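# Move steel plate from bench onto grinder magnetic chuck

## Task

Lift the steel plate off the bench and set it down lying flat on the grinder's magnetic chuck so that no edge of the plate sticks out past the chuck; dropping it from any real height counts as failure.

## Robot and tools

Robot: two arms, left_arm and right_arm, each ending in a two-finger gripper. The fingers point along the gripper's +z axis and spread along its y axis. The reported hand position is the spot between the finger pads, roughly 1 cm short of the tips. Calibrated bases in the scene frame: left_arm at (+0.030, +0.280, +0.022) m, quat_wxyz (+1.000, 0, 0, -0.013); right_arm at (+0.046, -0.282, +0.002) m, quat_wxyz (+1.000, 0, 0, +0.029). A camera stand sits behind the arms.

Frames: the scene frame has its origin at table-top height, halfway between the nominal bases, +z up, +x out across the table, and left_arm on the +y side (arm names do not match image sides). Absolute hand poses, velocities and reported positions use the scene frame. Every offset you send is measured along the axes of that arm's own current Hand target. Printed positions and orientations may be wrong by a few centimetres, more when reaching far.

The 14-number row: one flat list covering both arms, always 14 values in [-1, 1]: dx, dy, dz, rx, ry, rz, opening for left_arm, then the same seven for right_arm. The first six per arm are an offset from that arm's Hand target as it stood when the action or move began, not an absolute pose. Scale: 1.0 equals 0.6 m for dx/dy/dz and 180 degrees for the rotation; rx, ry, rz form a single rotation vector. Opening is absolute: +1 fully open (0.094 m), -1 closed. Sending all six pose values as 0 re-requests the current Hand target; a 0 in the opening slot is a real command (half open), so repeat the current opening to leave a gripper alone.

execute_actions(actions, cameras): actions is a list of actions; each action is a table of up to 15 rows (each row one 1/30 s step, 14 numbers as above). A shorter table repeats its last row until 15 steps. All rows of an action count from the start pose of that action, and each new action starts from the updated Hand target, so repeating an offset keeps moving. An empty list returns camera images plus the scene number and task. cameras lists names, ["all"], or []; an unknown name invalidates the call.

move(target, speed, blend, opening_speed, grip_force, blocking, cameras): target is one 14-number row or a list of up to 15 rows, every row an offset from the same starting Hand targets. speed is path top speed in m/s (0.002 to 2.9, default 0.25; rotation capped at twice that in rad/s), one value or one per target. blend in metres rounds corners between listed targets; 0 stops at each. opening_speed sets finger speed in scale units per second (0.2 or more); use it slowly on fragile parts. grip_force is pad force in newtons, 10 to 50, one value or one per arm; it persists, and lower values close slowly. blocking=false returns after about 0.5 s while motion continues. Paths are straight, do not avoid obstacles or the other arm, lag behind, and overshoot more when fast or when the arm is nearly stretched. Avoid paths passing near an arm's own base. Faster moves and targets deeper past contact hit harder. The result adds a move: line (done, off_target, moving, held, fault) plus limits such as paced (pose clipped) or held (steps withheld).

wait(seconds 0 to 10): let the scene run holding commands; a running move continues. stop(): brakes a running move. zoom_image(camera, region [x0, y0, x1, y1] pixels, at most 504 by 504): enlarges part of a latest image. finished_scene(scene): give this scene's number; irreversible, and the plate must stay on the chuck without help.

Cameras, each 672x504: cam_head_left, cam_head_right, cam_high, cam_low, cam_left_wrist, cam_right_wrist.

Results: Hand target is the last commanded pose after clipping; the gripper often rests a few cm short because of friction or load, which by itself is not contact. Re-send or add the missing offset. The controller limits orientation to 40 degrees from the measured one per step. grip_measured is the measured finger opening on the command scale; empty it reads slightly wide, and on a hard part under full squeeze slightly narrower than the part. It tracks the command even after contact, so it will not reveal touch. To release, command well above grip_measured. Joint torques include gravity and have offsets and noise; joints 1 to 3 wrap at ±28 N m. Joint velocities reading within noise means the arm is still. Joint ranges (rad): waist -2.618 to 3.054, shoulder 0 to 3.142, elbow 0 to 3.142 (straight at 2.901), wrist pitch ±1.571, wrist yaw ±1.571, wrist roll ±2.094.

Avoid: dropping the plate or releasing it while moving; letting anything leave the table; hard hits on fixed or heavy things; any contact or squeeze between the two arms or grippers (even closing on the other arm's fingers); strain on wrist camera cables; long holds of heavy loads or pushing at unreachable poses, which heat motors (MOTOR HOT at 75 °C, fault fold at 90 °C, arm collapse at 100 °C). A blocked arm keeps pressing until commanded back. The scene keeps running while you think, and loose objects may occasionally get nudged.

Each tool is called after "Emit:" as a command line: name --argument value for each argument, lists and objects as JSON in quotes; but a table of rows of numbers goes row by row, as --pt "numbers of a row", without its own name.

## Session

Emit:
execute_actions --actions '[]'

Emit:
zoom_image --camera "cam_head_left" --region '[50, 100, 554, 504]'

Scene clock: 0.00 s.
left_arm: end_effector_position=(+0.3493, +0.1654, +0.2448) grip_measured=+1.000 end_effector_quat_wxyz=(+0.563, -0.021, +0.806, -0.183) | right_arm: end_effector_position=(+0.3944, -0.2292, +0.2600) grip_measured=+1.000 end_effector_quat_wxyz=(+0.540, +0.072, +0.838, +0.019)
Joint positions: left_arm=[-0.386 0.867 0.54 0.021 -0.121 -0.378 0.094] | right_arm=[0.255 1.009 0.855 -0.301 0.328 0.278 0.094]
Joint velocities: within noise
Joint torques (N m): no reading
Heat: left arm: 39 °C; right arm: 34 °C.
Hand target: left_arm +0.3498, +0.1656, +0.2527; +0.571, -0.021, +0.800, -0.184 | right_arm +0.3954, -0.2297, +0.2727; +0.554, +0.075, +0.829, +0.023
Tool commands: left_gripper/opening=+1.0 right_gripper/opening=+1.0

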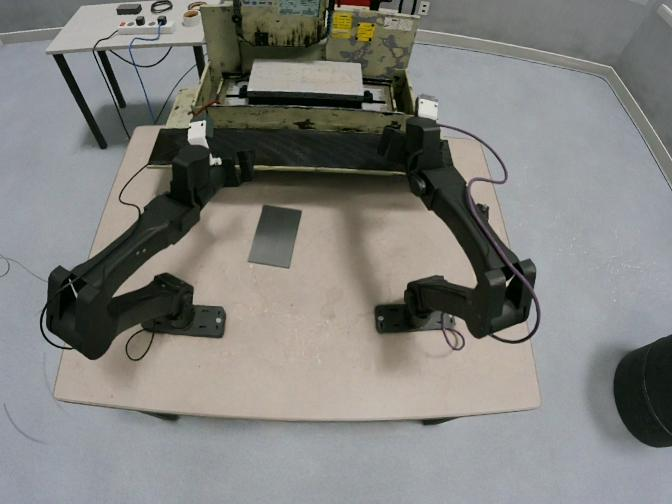

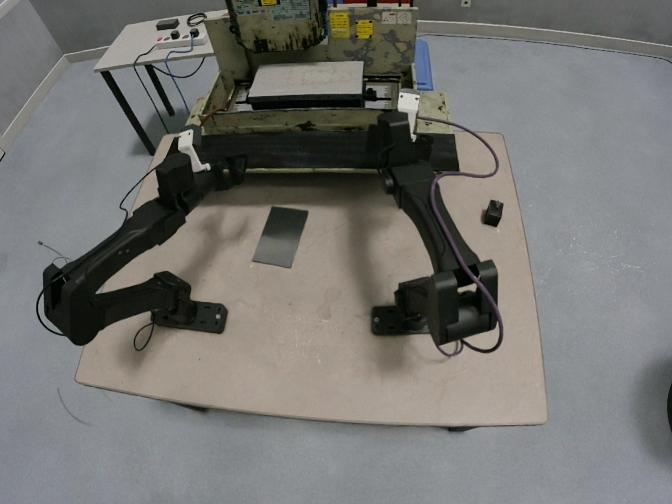

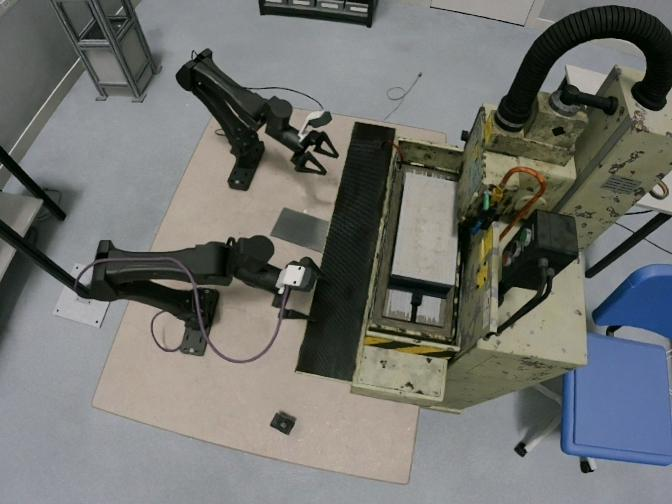

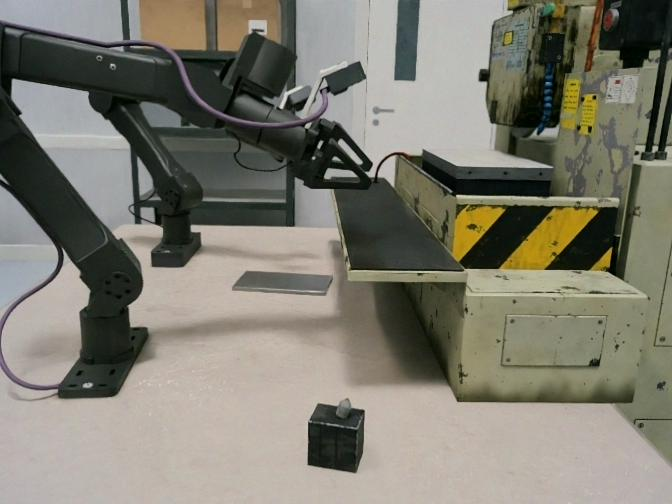

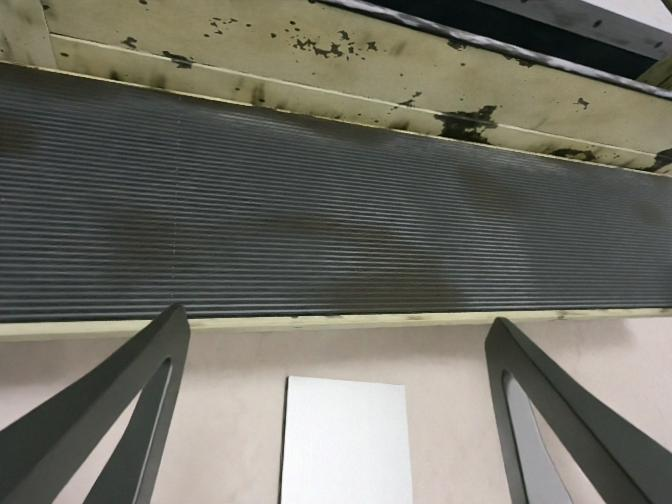

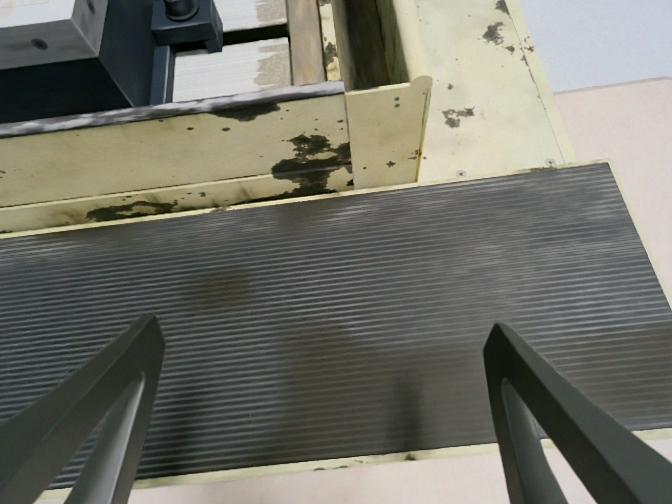

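Scaled by 1.000.

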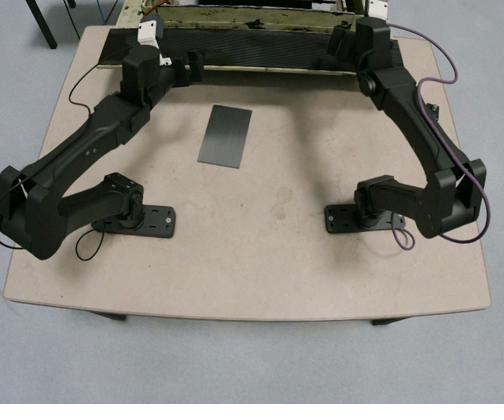

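Emit:
move --target '[0.247,-0.361,-0.073,0.206,0.402,0.437,0.1,0,0,-0.25,0,0,0,-1]' --speed 0.35 --cameras '["all"]'

Scene clock: 14.83 s.
left_arm: end_effector_position=(+0.2187, -0.0570, +0.1986) grip_measured=+0.103 end_effector_quat_wxyz=(+0.022, +0.703, +0.711, -0.005) | right_arm: end_effector_position=(+0.2565, -0.2186, +0.3179) grip_measured=-0.993 end_effector_quat_wxyz=(+0.541, +0.059, +0.839, +0.021)
Joint positions: left_arm=[-1.039 2.014 2.055 -1.567 -0.003 0.494 0.052] | right_arm=[0.908 0.717 1.082 -1.062 0.87 0.679 0]
Joint torques (N m): left_arm=[-0.12 -9.01 7.05 0.3 0.02 0.06] | right_arm=[0.76 0.98 7.09 1.49 0.78 0.16]
Heat: left arm: 40 °C; right arm: 36 °C.
Hand target: left_arm +0.2199, -0.0606, +0.1998; +0.001, +0.707, +0.707, +0.000 | right_arm +0.2571, -0.2228, +0.3303; +0.554, +0.075, +0.829, +0.023
Off the commanded pose: left_arm 0.004 m, 3 deg | right_arm 0.013 m, 3 deg.
joint sent to its limit (left arm) — joint 4 (wrist pitch), lower limit. The joint targets are off in orientation, not in position.
move: off_target (left_arm, right_arm)

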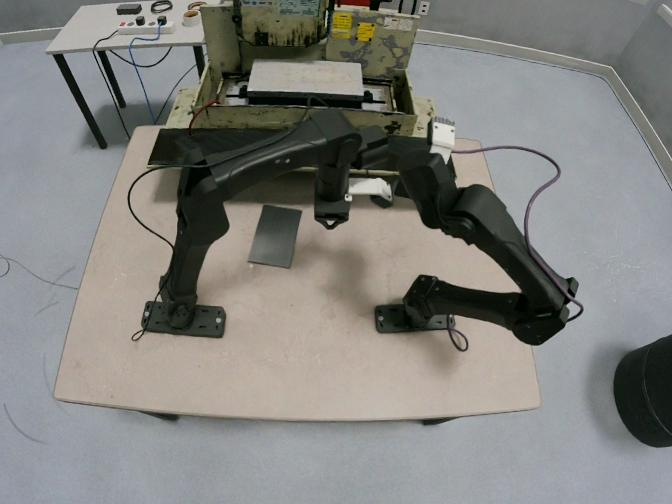

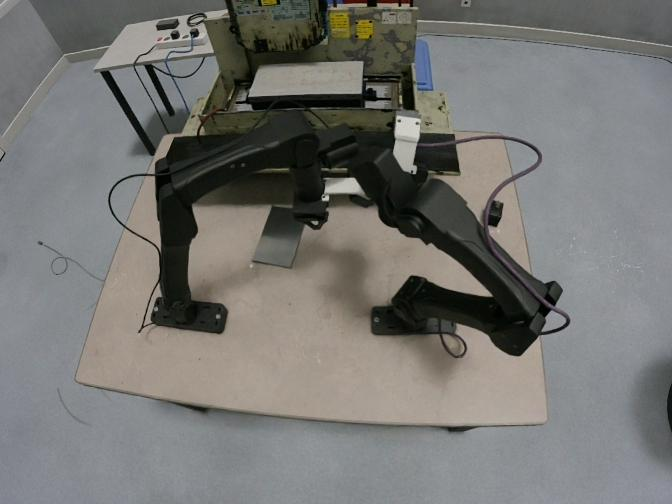

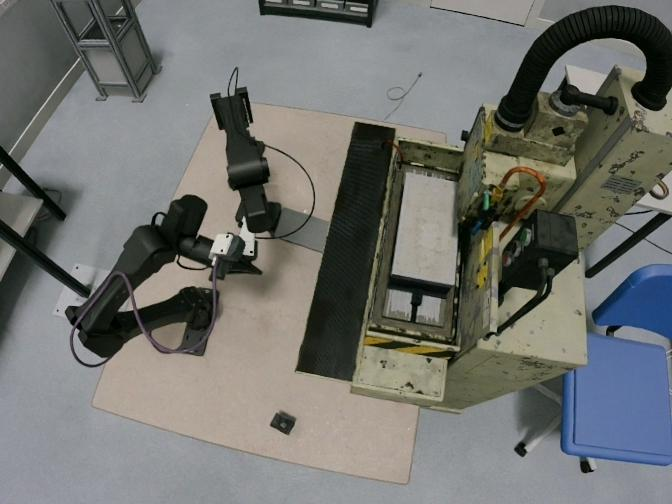

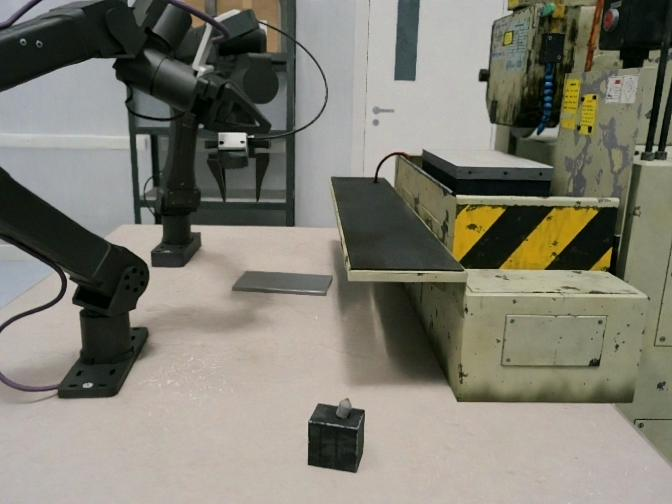

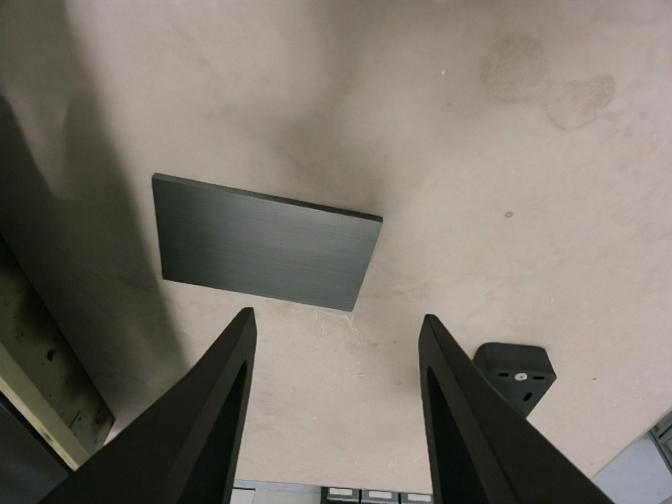

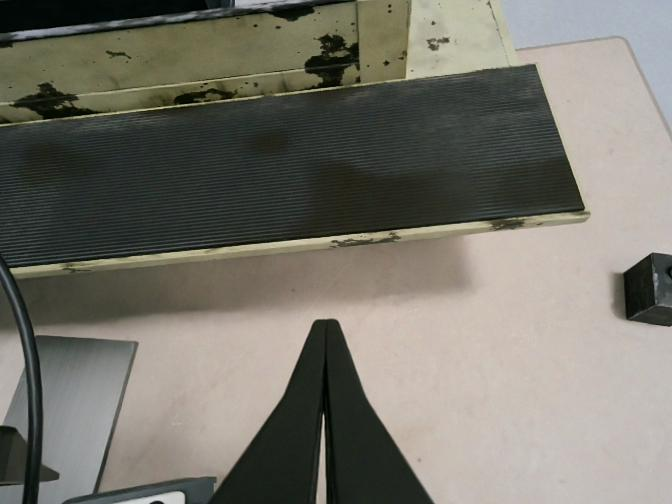

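Emit:
move --pt "0.083 0.01 0.2 0 0 0 -1 0.08 -0.2 -0.037 0 0 0 -1" --pt "0.083 0.01 0.313 0 0 0 -1 0.08 -0.2 -0.037 0 0 0 -1" --pt "0.29 0.01 0.313 0 0 0 -1 0.08 -0.2 -0.037 0 0 0 -1" --speed '[0.25,0.15,0.12]' --blend '[0.02,0,0]' --cameras '["cam_head_left","cam_left_wrist","cam_high"]'

Scene clock: 31.00 s.
left_arm: end_effector_position=(+0.2264, +0.1059, +0.0098) grip_measured=-0.993 end_effector_quat_wxyz=(+0.003, +0.706, +0.709, -0.009) | right_arm: end_effector_position=(+0.2022, -0.3274, +0.2713) grip_measured=-0.993 end_effector_quat_wxyz=(+0.576, +0.069, +0.815, +0.015)
Joint positions: left_arm=[-0.692 1.696 0.858 -0.728 0.018 0.847 0] | right_arm=[1.171 0.256 0.93 -1.581 1.129 0.968 0]
Joint torques (N m): left_arm=[0.57 -8.23 3.63 0.19 -0.19 0.1] | right_arm=[0.77 4.67 4.81 1.16 0.94 0.19]
Heat: left arm: 40 °C; right arm: 36 °C.
Hand target: left_arm +0.2258, +0.1133, +0.0118; +0.001, +0.707, +0.707, +0.000 | right_arm +0.2068, -0.3332, +0.2804; +0.554, +0.075, +0.829, +0.023
Off the commanded pose: left_arm 0.008 m, 1 deg | right_arm 0.012 m, 3 deg.
shoulder posture changed (right arm): the wrist came as close to joint 1's axis as it can, and the arm is now in the other of its two shoulder postures.
joint sent to its limit (right arm) — joint 4 (wrist pitch), lower limit. The joint targets are off in orientation, not in position.
move: off_target (right_arm)
Images, in order (width x height): cam_head_left 672x504, cam_high 672x504, cam_left_wrist 672x504.

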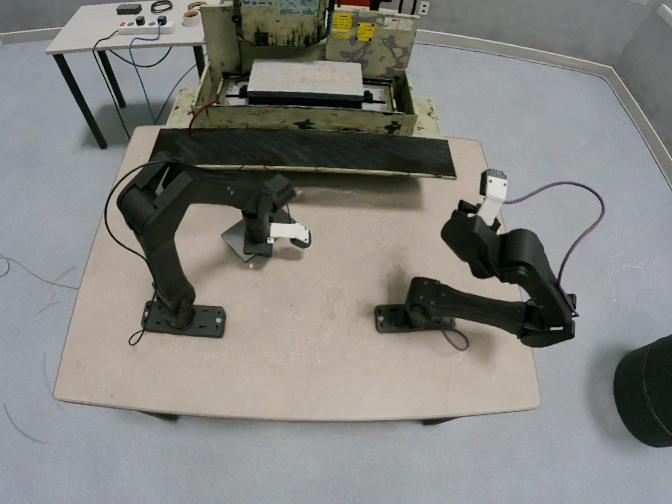

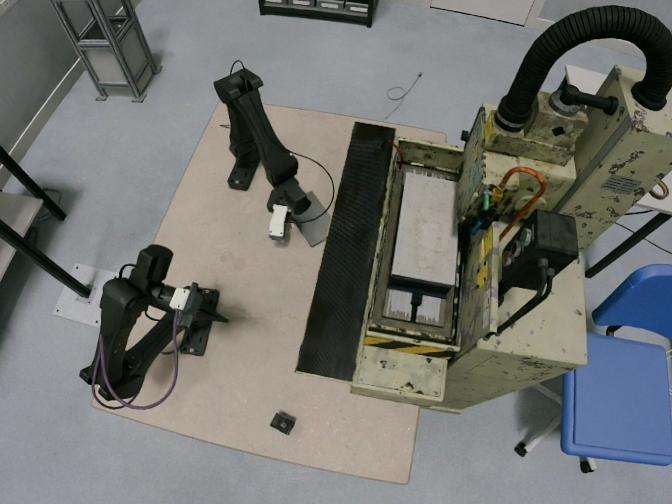

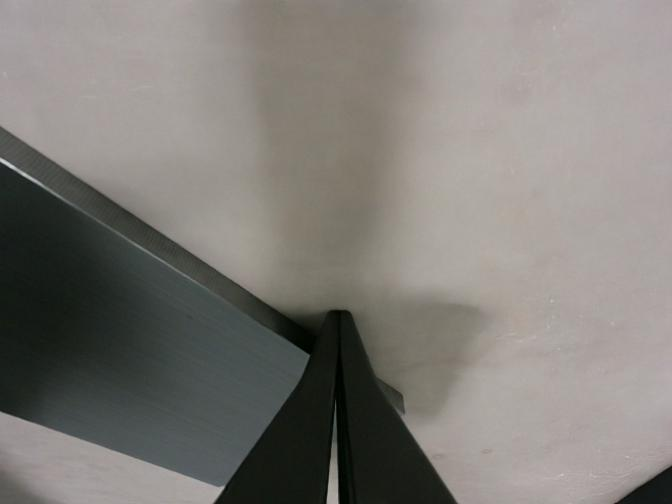

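Emit:
move --target '[0.14,0.06,0,0,0,0,-1,0,0,0,0,0,0,-1]' --speed 0.12 --cameras '["cam_left_wrist","cam_high"]'

Scene clock: 42.97 s.
left_arm: end_effector_position=(+0.2597, +0.1915, +0.0098) grip_measured=-0.993 end_effector_quat_wxyz=(-0.001, +0.705, +0.709, -0.014) | right_arm: end_effector_position=(+0.2022, -0.3274, +0.2712) grip_measured=-0.993 end_effector_quat_wxyz=(+0.576, +0.069, +0.815, +0.015)
Joint positions: left_arm=[-0.329 1.653 0.809 -0.74 0.025 1.21 0] | right_arm=[1.171 0.256 0.93 -1.582 1.129 0.968 0]
Joint torques (N m): left_arm=[0.59 -7.61 3.85 0.3 -0.24 0.07] | right_arm=[0.84 4.64 4.94 1.16 0.95 0.13]
Heat: left arm: 40 °C; right arm: 36 °C.
Hand target: left_arm +0.2618, +0.1974, +0.0118; +0.001, +0.707, +0.707, +0.000 | right_arm +0.2068, -0.3332, +0.2804; +0.554, +0.075, +0.829, +0.023
Off the commanded pose: left_arm 0.007 m, 2 deg | right_arm 0.012 m, 3 deg.
joint sent to its limit (right arm) — joint 4 (wrist pitch), lower limit. The joint targets are off in orientation, not in position.
move: off_target (right_arm)
Images, in order (width x height): cam_high 672x504, cam_left_wrist 672x504.

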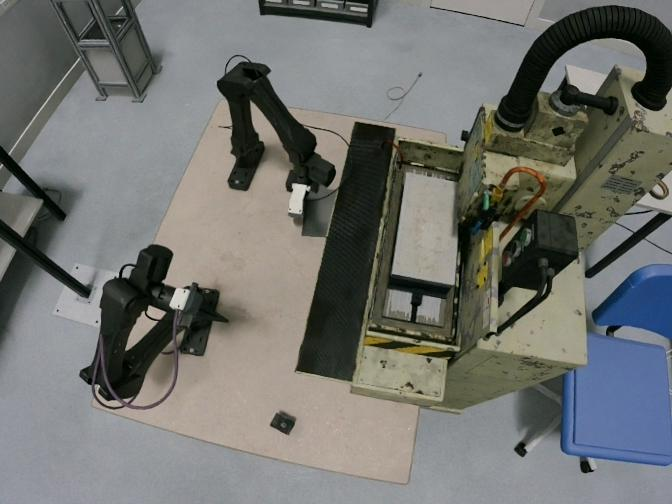

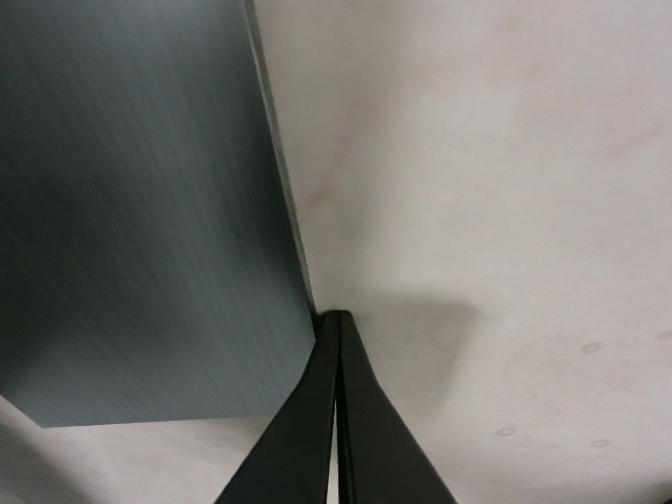

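Emit:
move --pt "0 -0.04 0 0 0 0 -1 0 0 0 0 0 0 -1" --pt "0 -0.04 -0.15 0 0 0 0.1 0 0 0 0 0 0 -1" --pt "-0.279 0.072 -0.15 0 0 0 0.1 0 0 0 0 0 0 -1" --pt "-0.279 0.072 0 0 0 0 0.1 0 0 0 0 0 0 -1" --speed 0.2 --blend '[0.01,0.03,0.03,0]' --cameras '["cam_left_wrist","cam_high","cam_low"]'

Scene clock: 57.10 s.
left_arm: end_effector_position=(+0.3028, +0.0337, +0.0219) grip_measured=+0.097 end_effector_quat_wxyz=(-0.003, +0.710, +0.704, +0.003) | right_arm: end_effector_position=(+0.2022, -0.3274, +0.2712) grip_measured=-0.993 end_effector_quat_wxyz=(+0.576, +0.069, +0.815, +0.015)
Joint positions: left_arm=[-0.715 2.038 1.374 -0.912 -0.006 0.838 0.052] | right_arm=[1.171 0.256 0.93 -1.582 1.129 0.968 0]
Joint torques (N m): left_arm=[-0.02 -8.03 4.56 0.58 0.05 -0.13] | right_arm=[0.88 4.82 4.92 1.15 0.95 0.18]
Heat: left arm: 40 °C; right arm: 35 °C.
Hand target: left_arm +0.3051, +0.0300, +0.0119; +0.001, +0.707, +0.707, +0.000 | right_arm +0.2068, -0.3332, +0.2804; +0.554, +0.075, +0.829, +0.023
Off the commanded pose: left_arm 0.011 m, 1 deg | right_arm 0.012 m, 3 deg.
joint sent to its limit (right arm) — joint 4 (wrist pitch), lower limit. The joint targets are off in orientation, not in position.
move: off_target (left_arm, right_arm); blend cut to 0 m at target 2
Images, in order (width x height): cam_high 672x504, cam_low 672x504, cam_left_wrist 672x504.

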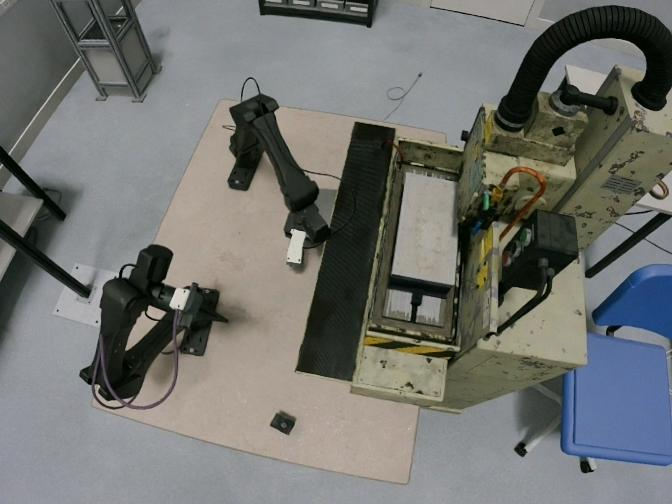

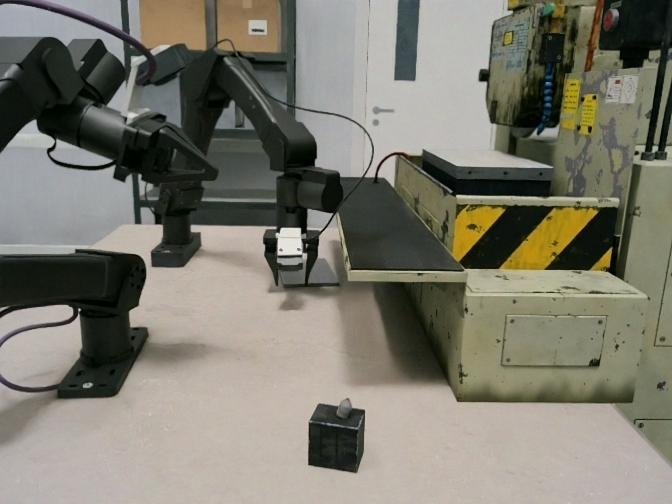

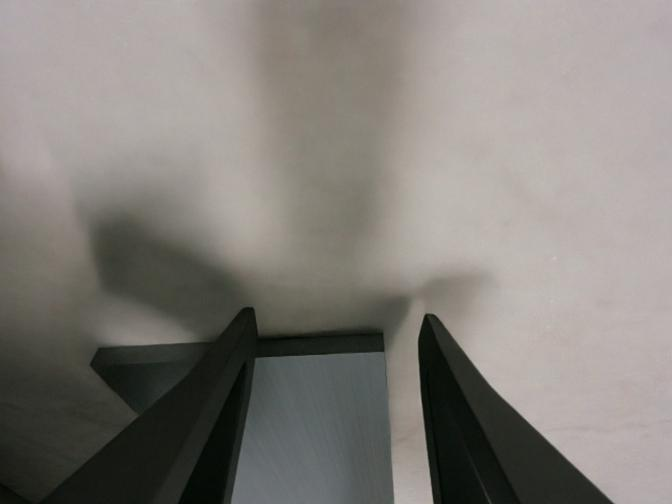

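Emit:
move --pt "0 0.022 0.005 0 0 0 -0.36 0 0 0 0 0 0 -1" --pt "0.35 0.022 0.005 0 0 0 -0.36 0 0 0 0 0 0 -1" --speed 0.1 --cameras '["cam_left_wrist","cam_high","cam_low"]'

Scene clock: 66.03 s.
left_arm: end_effector_position=(+0.3378, +0.2215, +0.0189) grip_measured=-0.357 end_effector_quat_wxyz=(+0.041, +0.716, +0.697, +0.010) | right_arm: end_effector_position=(+0.2022, -0.3274, +0.2712) grip_measured=-0.993 end_effector_quat_wxyz=(+0.576, +0.069, +0.815, +0.015)
Joint positions: left_arm=[-0.147 1.789 1.009 -0.713 0.032 1.422 0.03] | right_arm=[1.171 0.256 0.93 -1.582 1.129 0.968 0]
Joint torques (N m): left_arm=[2.48 -6.84 2.77 0.06 -0.31 -0.03] | right_arm=[0.76 4.78 4.75 1.17 0.97 0.15]
Heat: left arm: 40 °C; right arm: 35 °C.
Hand target: left_arm +0.3182, +0.2399, +0.0088; +0.001, +0.707, +0.707, +0.000 | right_arm +0.2068, -0.3332, +0.2804; +0.554, +0.075, +0.829, +0.023
Off the commanded pose: left_arm 0.029 m, 5 deg | right_arm 0.012 m, 3 deg.
joint sent to its limit (right arm) — joint 4 (wrist pitch), lower limit. The joint targets are off in orientation, not in position.
move: off_target (left_arm, right_arm)
Images, in order (width x height): cam_high 672x504, cam_low 672x504, cam_left_wrist 672x504.

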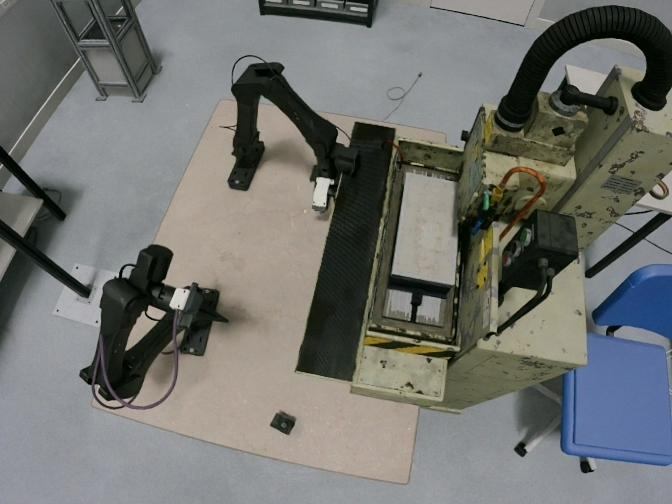

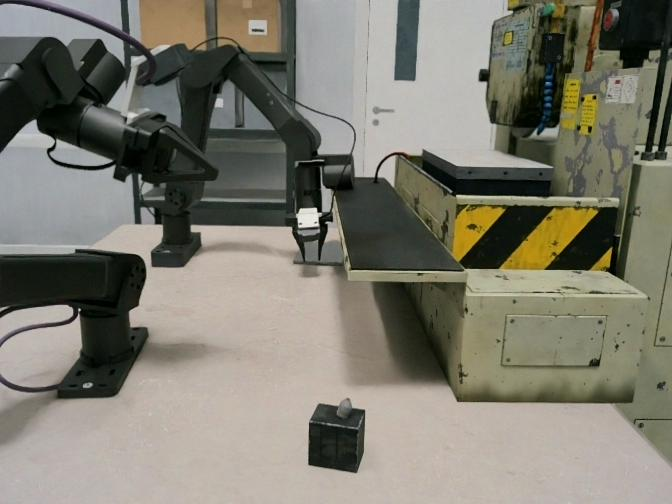

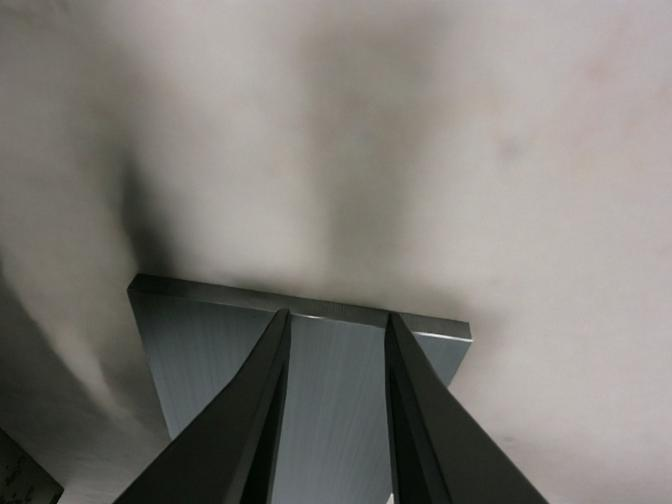

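Emit:
move --pt "-0.02 -0.05 -0.05 0 0 0 -0.2 0 0 0 0 0 0 -1" --pt "-0.02 -0.08 -0.3 0 0 0 0.1 0 0 0 0 0 0 -1" --pt "0.1 -0.08 -0.385 -0.1956 -0.1956 -0.472 0.1 0 0 0 0 0 0 -1" --speed '[0.1,0.2,0.35]' --cameras '["cam_left_wrist","cam_high","cam_low"]'

Scene clock: 83.63 s.
left_arm: end_effector_position=(+0.2687, +0.3000, +0.2376) grip_measured=+0.097 end_effector_quat_wxyz=(+0.375, +0.002, +0.927, -0.003) | right_arm: end_effector_position=(+0.2022, -0.3274, +0.2712) grip_measured=-0.993 end_effector_quat_wxyz=(+0.576, +0.069, +0.815, +0.015)
Joint positions: left_arm=[0.2 0.777 0.914 -0.947 0.126 0.126 0.052] | right_arm=[1.171 0.256 0.93 -1.582 1.129 0.968 0]
Joint torques (N m): left_arm=[-0.64 -0.58 5.46 1.61 -0.06 -0.17] | right_arm=[0.77 4.75 4.92 1.18 0.95 0.13]
Heat: left arm: 40 °C; right arm: 35 °C.
Hand target: left_arm +0.2699, +0.3001, +0.2397; +0.383, -0.001, +0.924, +0.000 | right_arm +0.2068, -0.3332, +0.2804; +0.554, +0.075, +0.829, +0.023
Off the commanded pose: left_arm 0.002 m, 1 deg | right_arm 0.012 m, 3 deg.
joint sent to its limit (right arm) — joint 4 (wrist pitch), lower limit. The joint targets are off in orientation, not in position.
move: off_target (right_arm)
Images, in order (width x height): cam_high 672x504, cam_low 672x504, cam_left_wrist 672x504.

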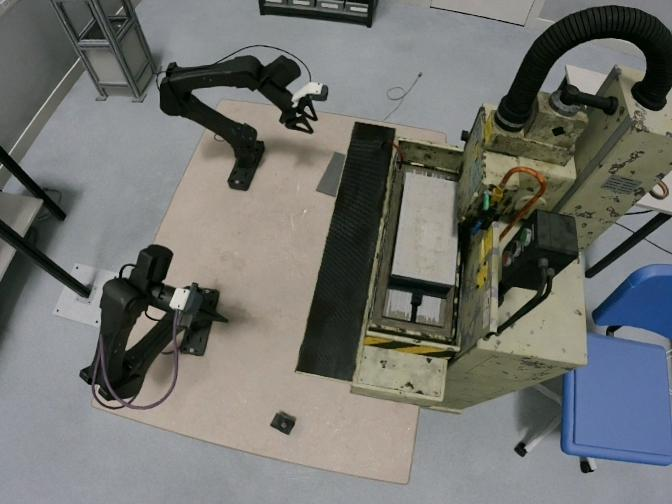

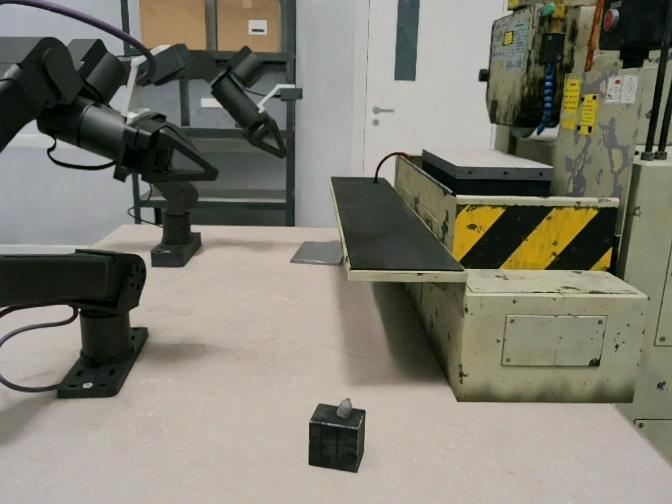

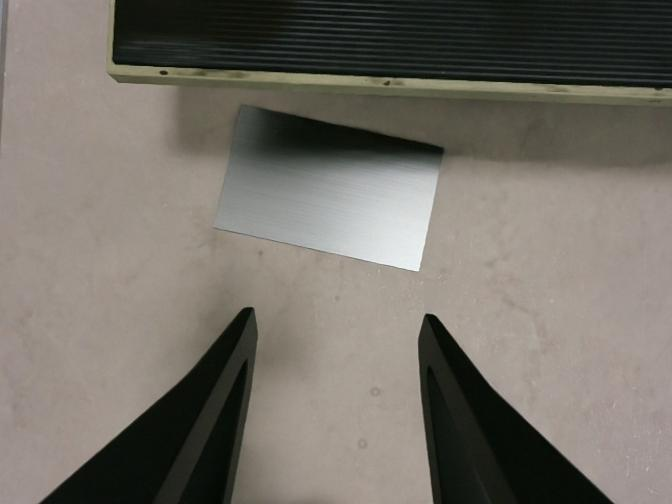

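Emit:
move --pt "0.106 0 0.295 0 0 0 0.1 0 0 0 0 0 0 -1" --pt "0.1037 0 0.4337 0 0 0 0.1 0 0 0 0 0 0 -1" --speed '[0.25,0.12]' --blend '[0.02,0]' --cameras '["cam_left_wrist","cam_low"]'

Scene clock: 93.27 s.
left_arm: end_effector_position=(+0.3657, +0.2969, +0.0382) grip_measured=+0.097 end_effector_quat_wxyz=(+0.482, +0.006, +0.876, -0.013) | right_arm: end_effector_position=(+0.2022, -0.3274, +0.2712) grip_measured=-0.993 end_effector_quat_wxyz=(+0.576, +0.069, +0.815, +0.015)
Joint positions: left_arm=[0.139 1.592 0.186 0.836 0.122 0.059 0.052] | right_arm=[1.171 0.256 0.93 -1.582 1.129 0.968 0]
Joint torques (N m): left_arm=[-2.99 4.1 19.52 -0.44 -0.55 -0.08] | right_arm=[0.64 4.64 4.81 1.18 0.94 0.13]
Heat: left arm: 41 °C; right arm: 35 °C.
Hand target: left_arm +0.4103, +0.3000, +0.0119; +0.383, -0.001, +0.924, +0.000 | right_arm +0.2068, -0.3332, +0.2804; +0.554, +0.075, +0.829, +0.023
Off the commanded pose: left_arm 0.052 m, 13 deg | right_arm 0.012 m, 3 deg.
joint sent to its limit (right arm) — joint 4 (wrist pitch), lower limit. The joint targets are off in orientation, not in position.
move: off_target (left_arm, right_arm)
Images, in order (width x height): cam_low 672x504, cam_left_wrist 672x504.

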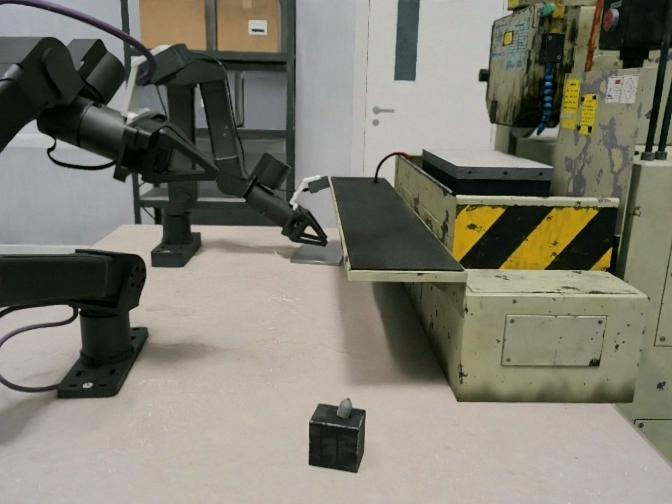

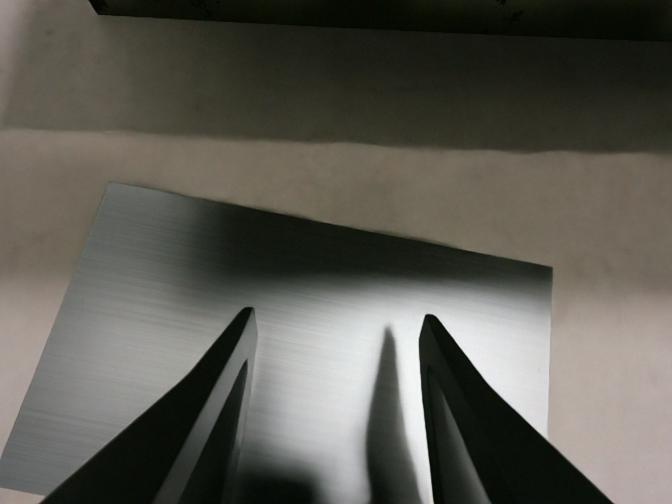

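Emit:
move --pt "0.0613 0 -0.2687 0 0 0 0.1 0 0 0 0 0 0 -1" --pt "-0.0118 -0.2667 -0.318 -0.213 -0.0517 -0.1787 -1 0 0 0 0 0 0 -1" --pt "0.041 -0.225 -0.159 -0.213 -0.0517 -0.1787 -1 0 0 0 0 0 0 -1" --pt "0.0884 -0.208 -0.0884 -0.213 -0.0517 -0.1787 -1 0 0 0 0 0 0 -1" --speed '[0.1,0.25,0.2,0.12]' --blend '[0.01,0,0.02,0]' --cameras '["cam_left_wrist","cam_low","cam_high"]'

Scene clock: 119.57 s.
left_arm: end_effector_position=(+0.3345, +0.1684, +0.0115) grip_measured=-0.993 end_effector_quat_wxyz=(+0.407, -0.386, +0.808, +0.180) | right_arm: end_effector_position=(+0.2022, -0.3274, +0.2712) grip_measured=-0.993 end_effector_quat_wxyz=(+0.576, +0.069, +0.815, +0.015)
Joint positions: left_arm=[-0.787 2.056 0.997 -0.651 -0.915 -1.774 0] | right_arm=[1.171 0.256 0.93 -1.582 1.129 0.968 0]
Joint torques (N m): left_arm=[0.39 -7.75 3.06 0.09 -0.87 0.06] | right_arm=[0.73 4.81 4.98 1.16 0.95 0.14]
Heat: left arm: 48 °C; right arm: 35 °C.
Hand target: left_arm +0.3354, +0.1752, +0.0119; +0.418, -0.376, +0.804, +0.195 | right_arm +0.2068, -0.3332, +0.2804; +0.554, +0.075, +0.829, +0.023
Off the commanded pose: left_arm 0.007 m, 2 deg | right_arm 0.012 m, 3 deg.
joint sent to its limit (right arm) — joint 4 (wrist pitch), lower limit. The joint targets are off in orientation, not in position.
move: off_target (right_arm)
Images, in order (width x height): cam_high 672x504, cam_low 672x504, cam_left_wrist 672x504.

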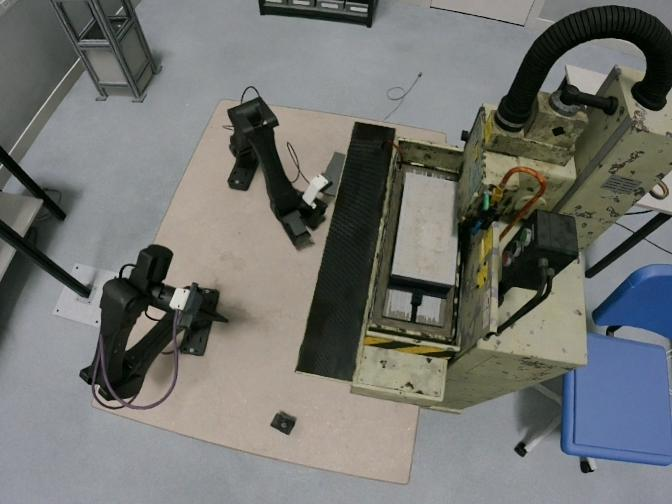

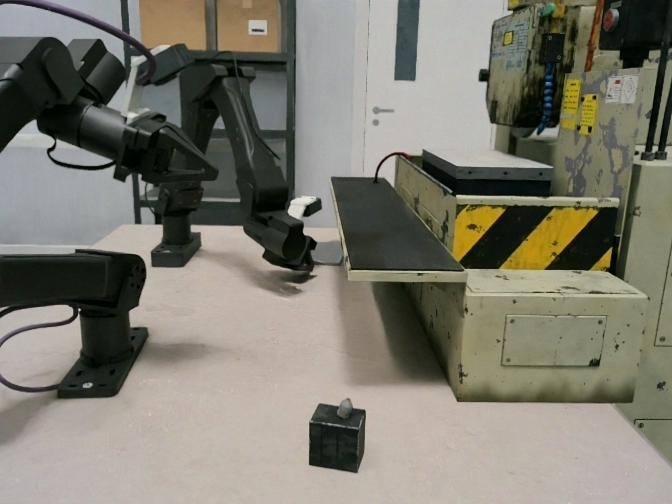

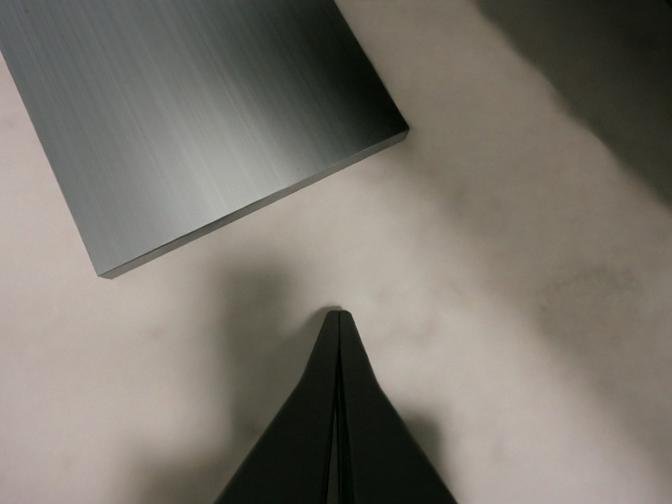

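Emit:
move --target '[-0.11,0.161,0.157,0,0,0,-1,0,0,0,0,0,0,-1]' --speed 0.1 --cameras '["cam_left_wrist","cam_low"]'

Scene clock: 124.97 s.
left_arm: end_effector_position=(+0.3354, +0.3237, +0.0109) grip_measured=-0.993 end_effector_quat_wxyz=(+0.420, -0.374, +0.803, +0.200) | right_arm: end_effector_position=(+0.2022, -0.3274, +0.2712) grip_measured=-0.993 end_effector_quat_wxyz=(+0.576, +0.069, +0.815, +0.015)
Joint positions: left_arm=[-0.304 1.772 0.445 0.228 -0.879 -0.977 0] | right_arm=[1.171 0.256 0.93 -1.582 1.129 0.968 0]
Joint torques (N m): left_arm=[1.02 -7.09 2.85 1.01 -0.3 0.09] | right_arm=[0.73 4.81 4.92 1.16 0.97 0.14]
Heat: left arm: 45 °C; right arm: 35 °C.
Hand target: left_arm +0.3351, +0.3255, +0.0117; +0.418, -0.376, +0.804, +0.195 | right_arm +0.2068, -0.3332, +0.2804; +0.554, +0.075, +0.829, +0.023
Off the commanded pose: left_arm 0.002 m, 1 deg | right_arm 0.012 m, 3 deg.
joint sent to its limit (right arm) — joint 4 (wrist pitch), lower limit. The joint targets are off in orientation, not in position.
move: off_target (right_arm)
Images, in order (width x height): cam_low 672x504, cam_left_wrist 672x504.

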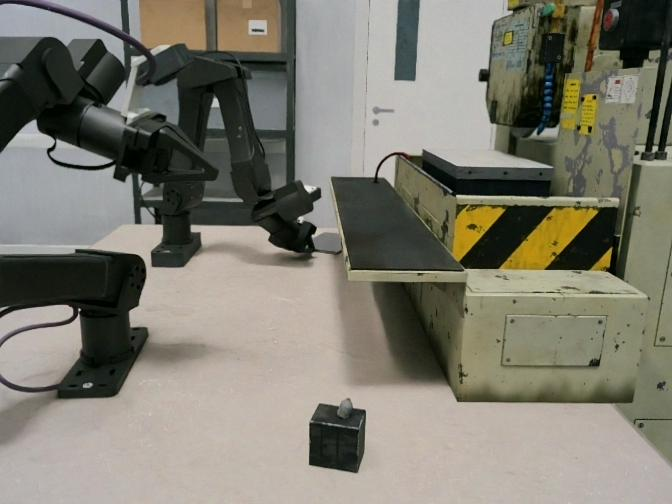

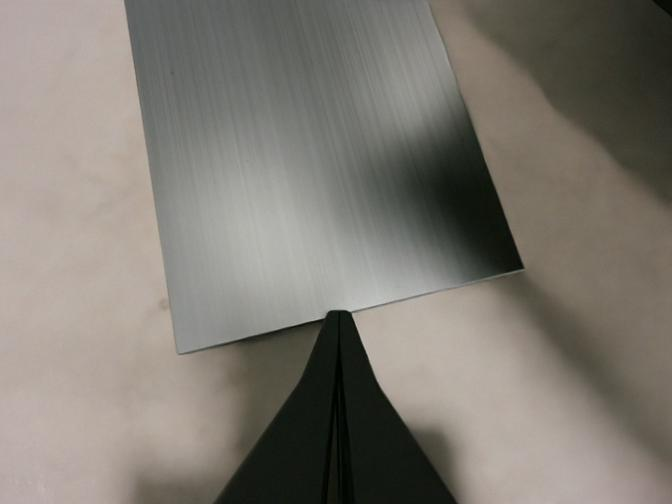

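Emit:
move --pt "0 0 -0.03 0 0 0 -1 0 0 0 0 0 0 -1" --pt "0 -0.037 -0.03 0 0 0 -1 0 0 0 0 0 0 -1" --pt "-0.104 0.137 0.14 0 0 0 -1 0 0 0 0 0 0 -1" --speed 0.1 --blend '[0.004,0.01,0]' --cameras '["cam_left_wrist","cam_high"]'

Scene clock: 132.67 s.
left_arm: end_effector_position=(+0.3375, +0.4588, +0.0181) grip_measured=-0.993 end_effector_quat_wxyz=(+0.420, -0.381, +0.799, +0.200) | right_arm: end_effector_position=(+0.2022, -0.3274, +0.2712) grip_measured=-0.993 end_effector_quat_wxyz=(+0.576, +0.069, +0.815, +0.015)
Joint positions: left_arm=[0.311 1.772 0.351 0.723 -0.487 -0.374 0] | right_arm=[1.171 0.256 0.93 -1.582 1.129 0.968 0]
Joint torques (N m): left_arm=[0.49 -4.21 3.59 1.63 0 0.11] | right_arm=[0.66 4.83 4.96 1.17 0.93 0.15]
Heat: left arm: 43 °C; right arm: 35 °C.
Hand target: left_arm +0.3392, +0.4584, +0.0144; +0.418, -0.376, +0.804, +0.195 | right_arm +0.2068, -0.3332, +0.2804; +0.554, +0.075, +0.829, +0.023
Off the commanded pose: left_arm 0.004 m, 1 deg | right_arm 0.012 m, 3 deg.
joint sent to its limit (right arm) — joint 4 (wrist pitch), lower limit. The joint targets are off in orientation, not in position.
move: off_target (right_arm)
Images, in order (width x height): cam_high 672x504, cam_left_wrist 672x504.

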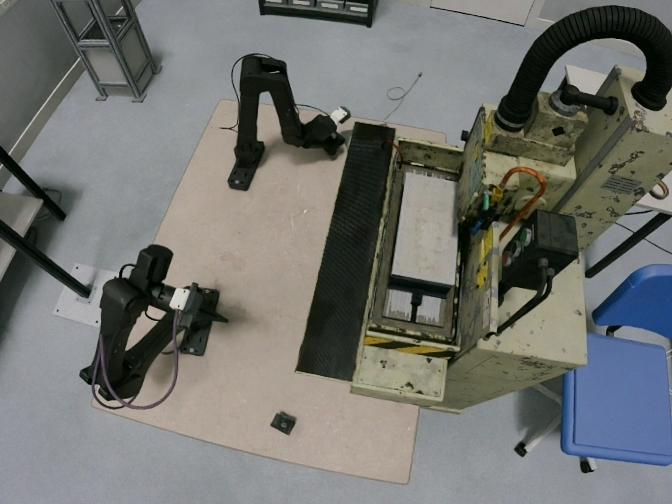

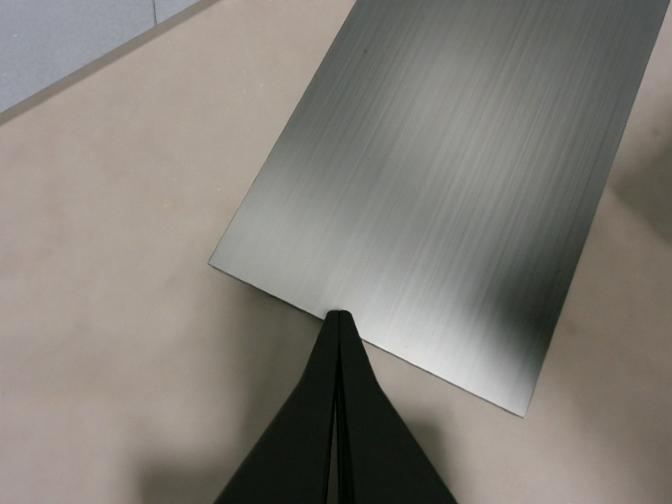

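Emit:
wait --seconds 0.1 --cameras '["cam_head_left"]'

Emit:
zoom_image --camera "cam_head_left" --region '[60, 90, 260, 250]'

Scene clock: 135.53 s.
left_arm: end_effector_position=(+0.3375, +0.4588, +0.0181) grip_measured=-0.993 end_effector_quat_wxyz=(+0.420, -0.380, +0.800, +0.200) | right_arm: end_effector_position=(+0.2022, -0.3274, +0.2712) grip_measured=-0.993 end_effector_quat_wxyz=(+0.576, +0.069, +0.815, +0.015)
Joint positions: left_arm=[0.311 1.772 0.351 0.723 -0.487 -0.374 0] | right_arm=[1.171 0.256 0.93 -1.582 1.129 0.968 0]
Joint torques (N m): left_arm=[0.47 -4.21 3.59 1.63 -0.01 0.09] | right_arm=[0.83 4.7 4.77 1.16 0.95 0.18]
Heat: left arm: 43 °C; right arm: 35 °C.
Hand target: left_arm +0.3392, +0.4584, +0.0144; +0.418, -0.376, +0.804, +0.195 | right_arm +0.2068, -0.3332, +0.2804; +0.554, +0.075, +0.829, +0.023
Tool commands: left_gripper/opening=-1.0 right_gripper/opening=-1.0
Off the commanded pose: left_arm 0.004 m, 1 deg | right_arm 0.012 m, 3 deg.
wait: 0.10 s; at rest from the start
Images, in order (width x height): cam_head_left 672x504.

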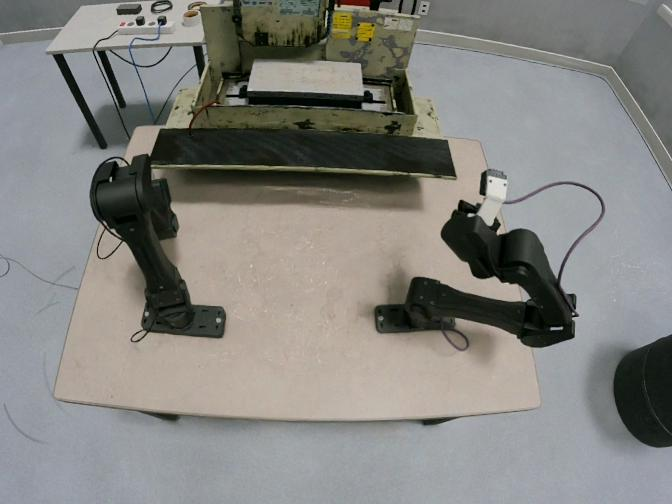

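Scaled by 2.520 from the camera's 672x504 image, which has a finer 960x720 frame.

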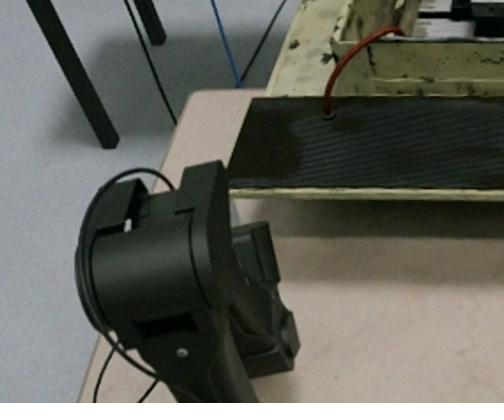

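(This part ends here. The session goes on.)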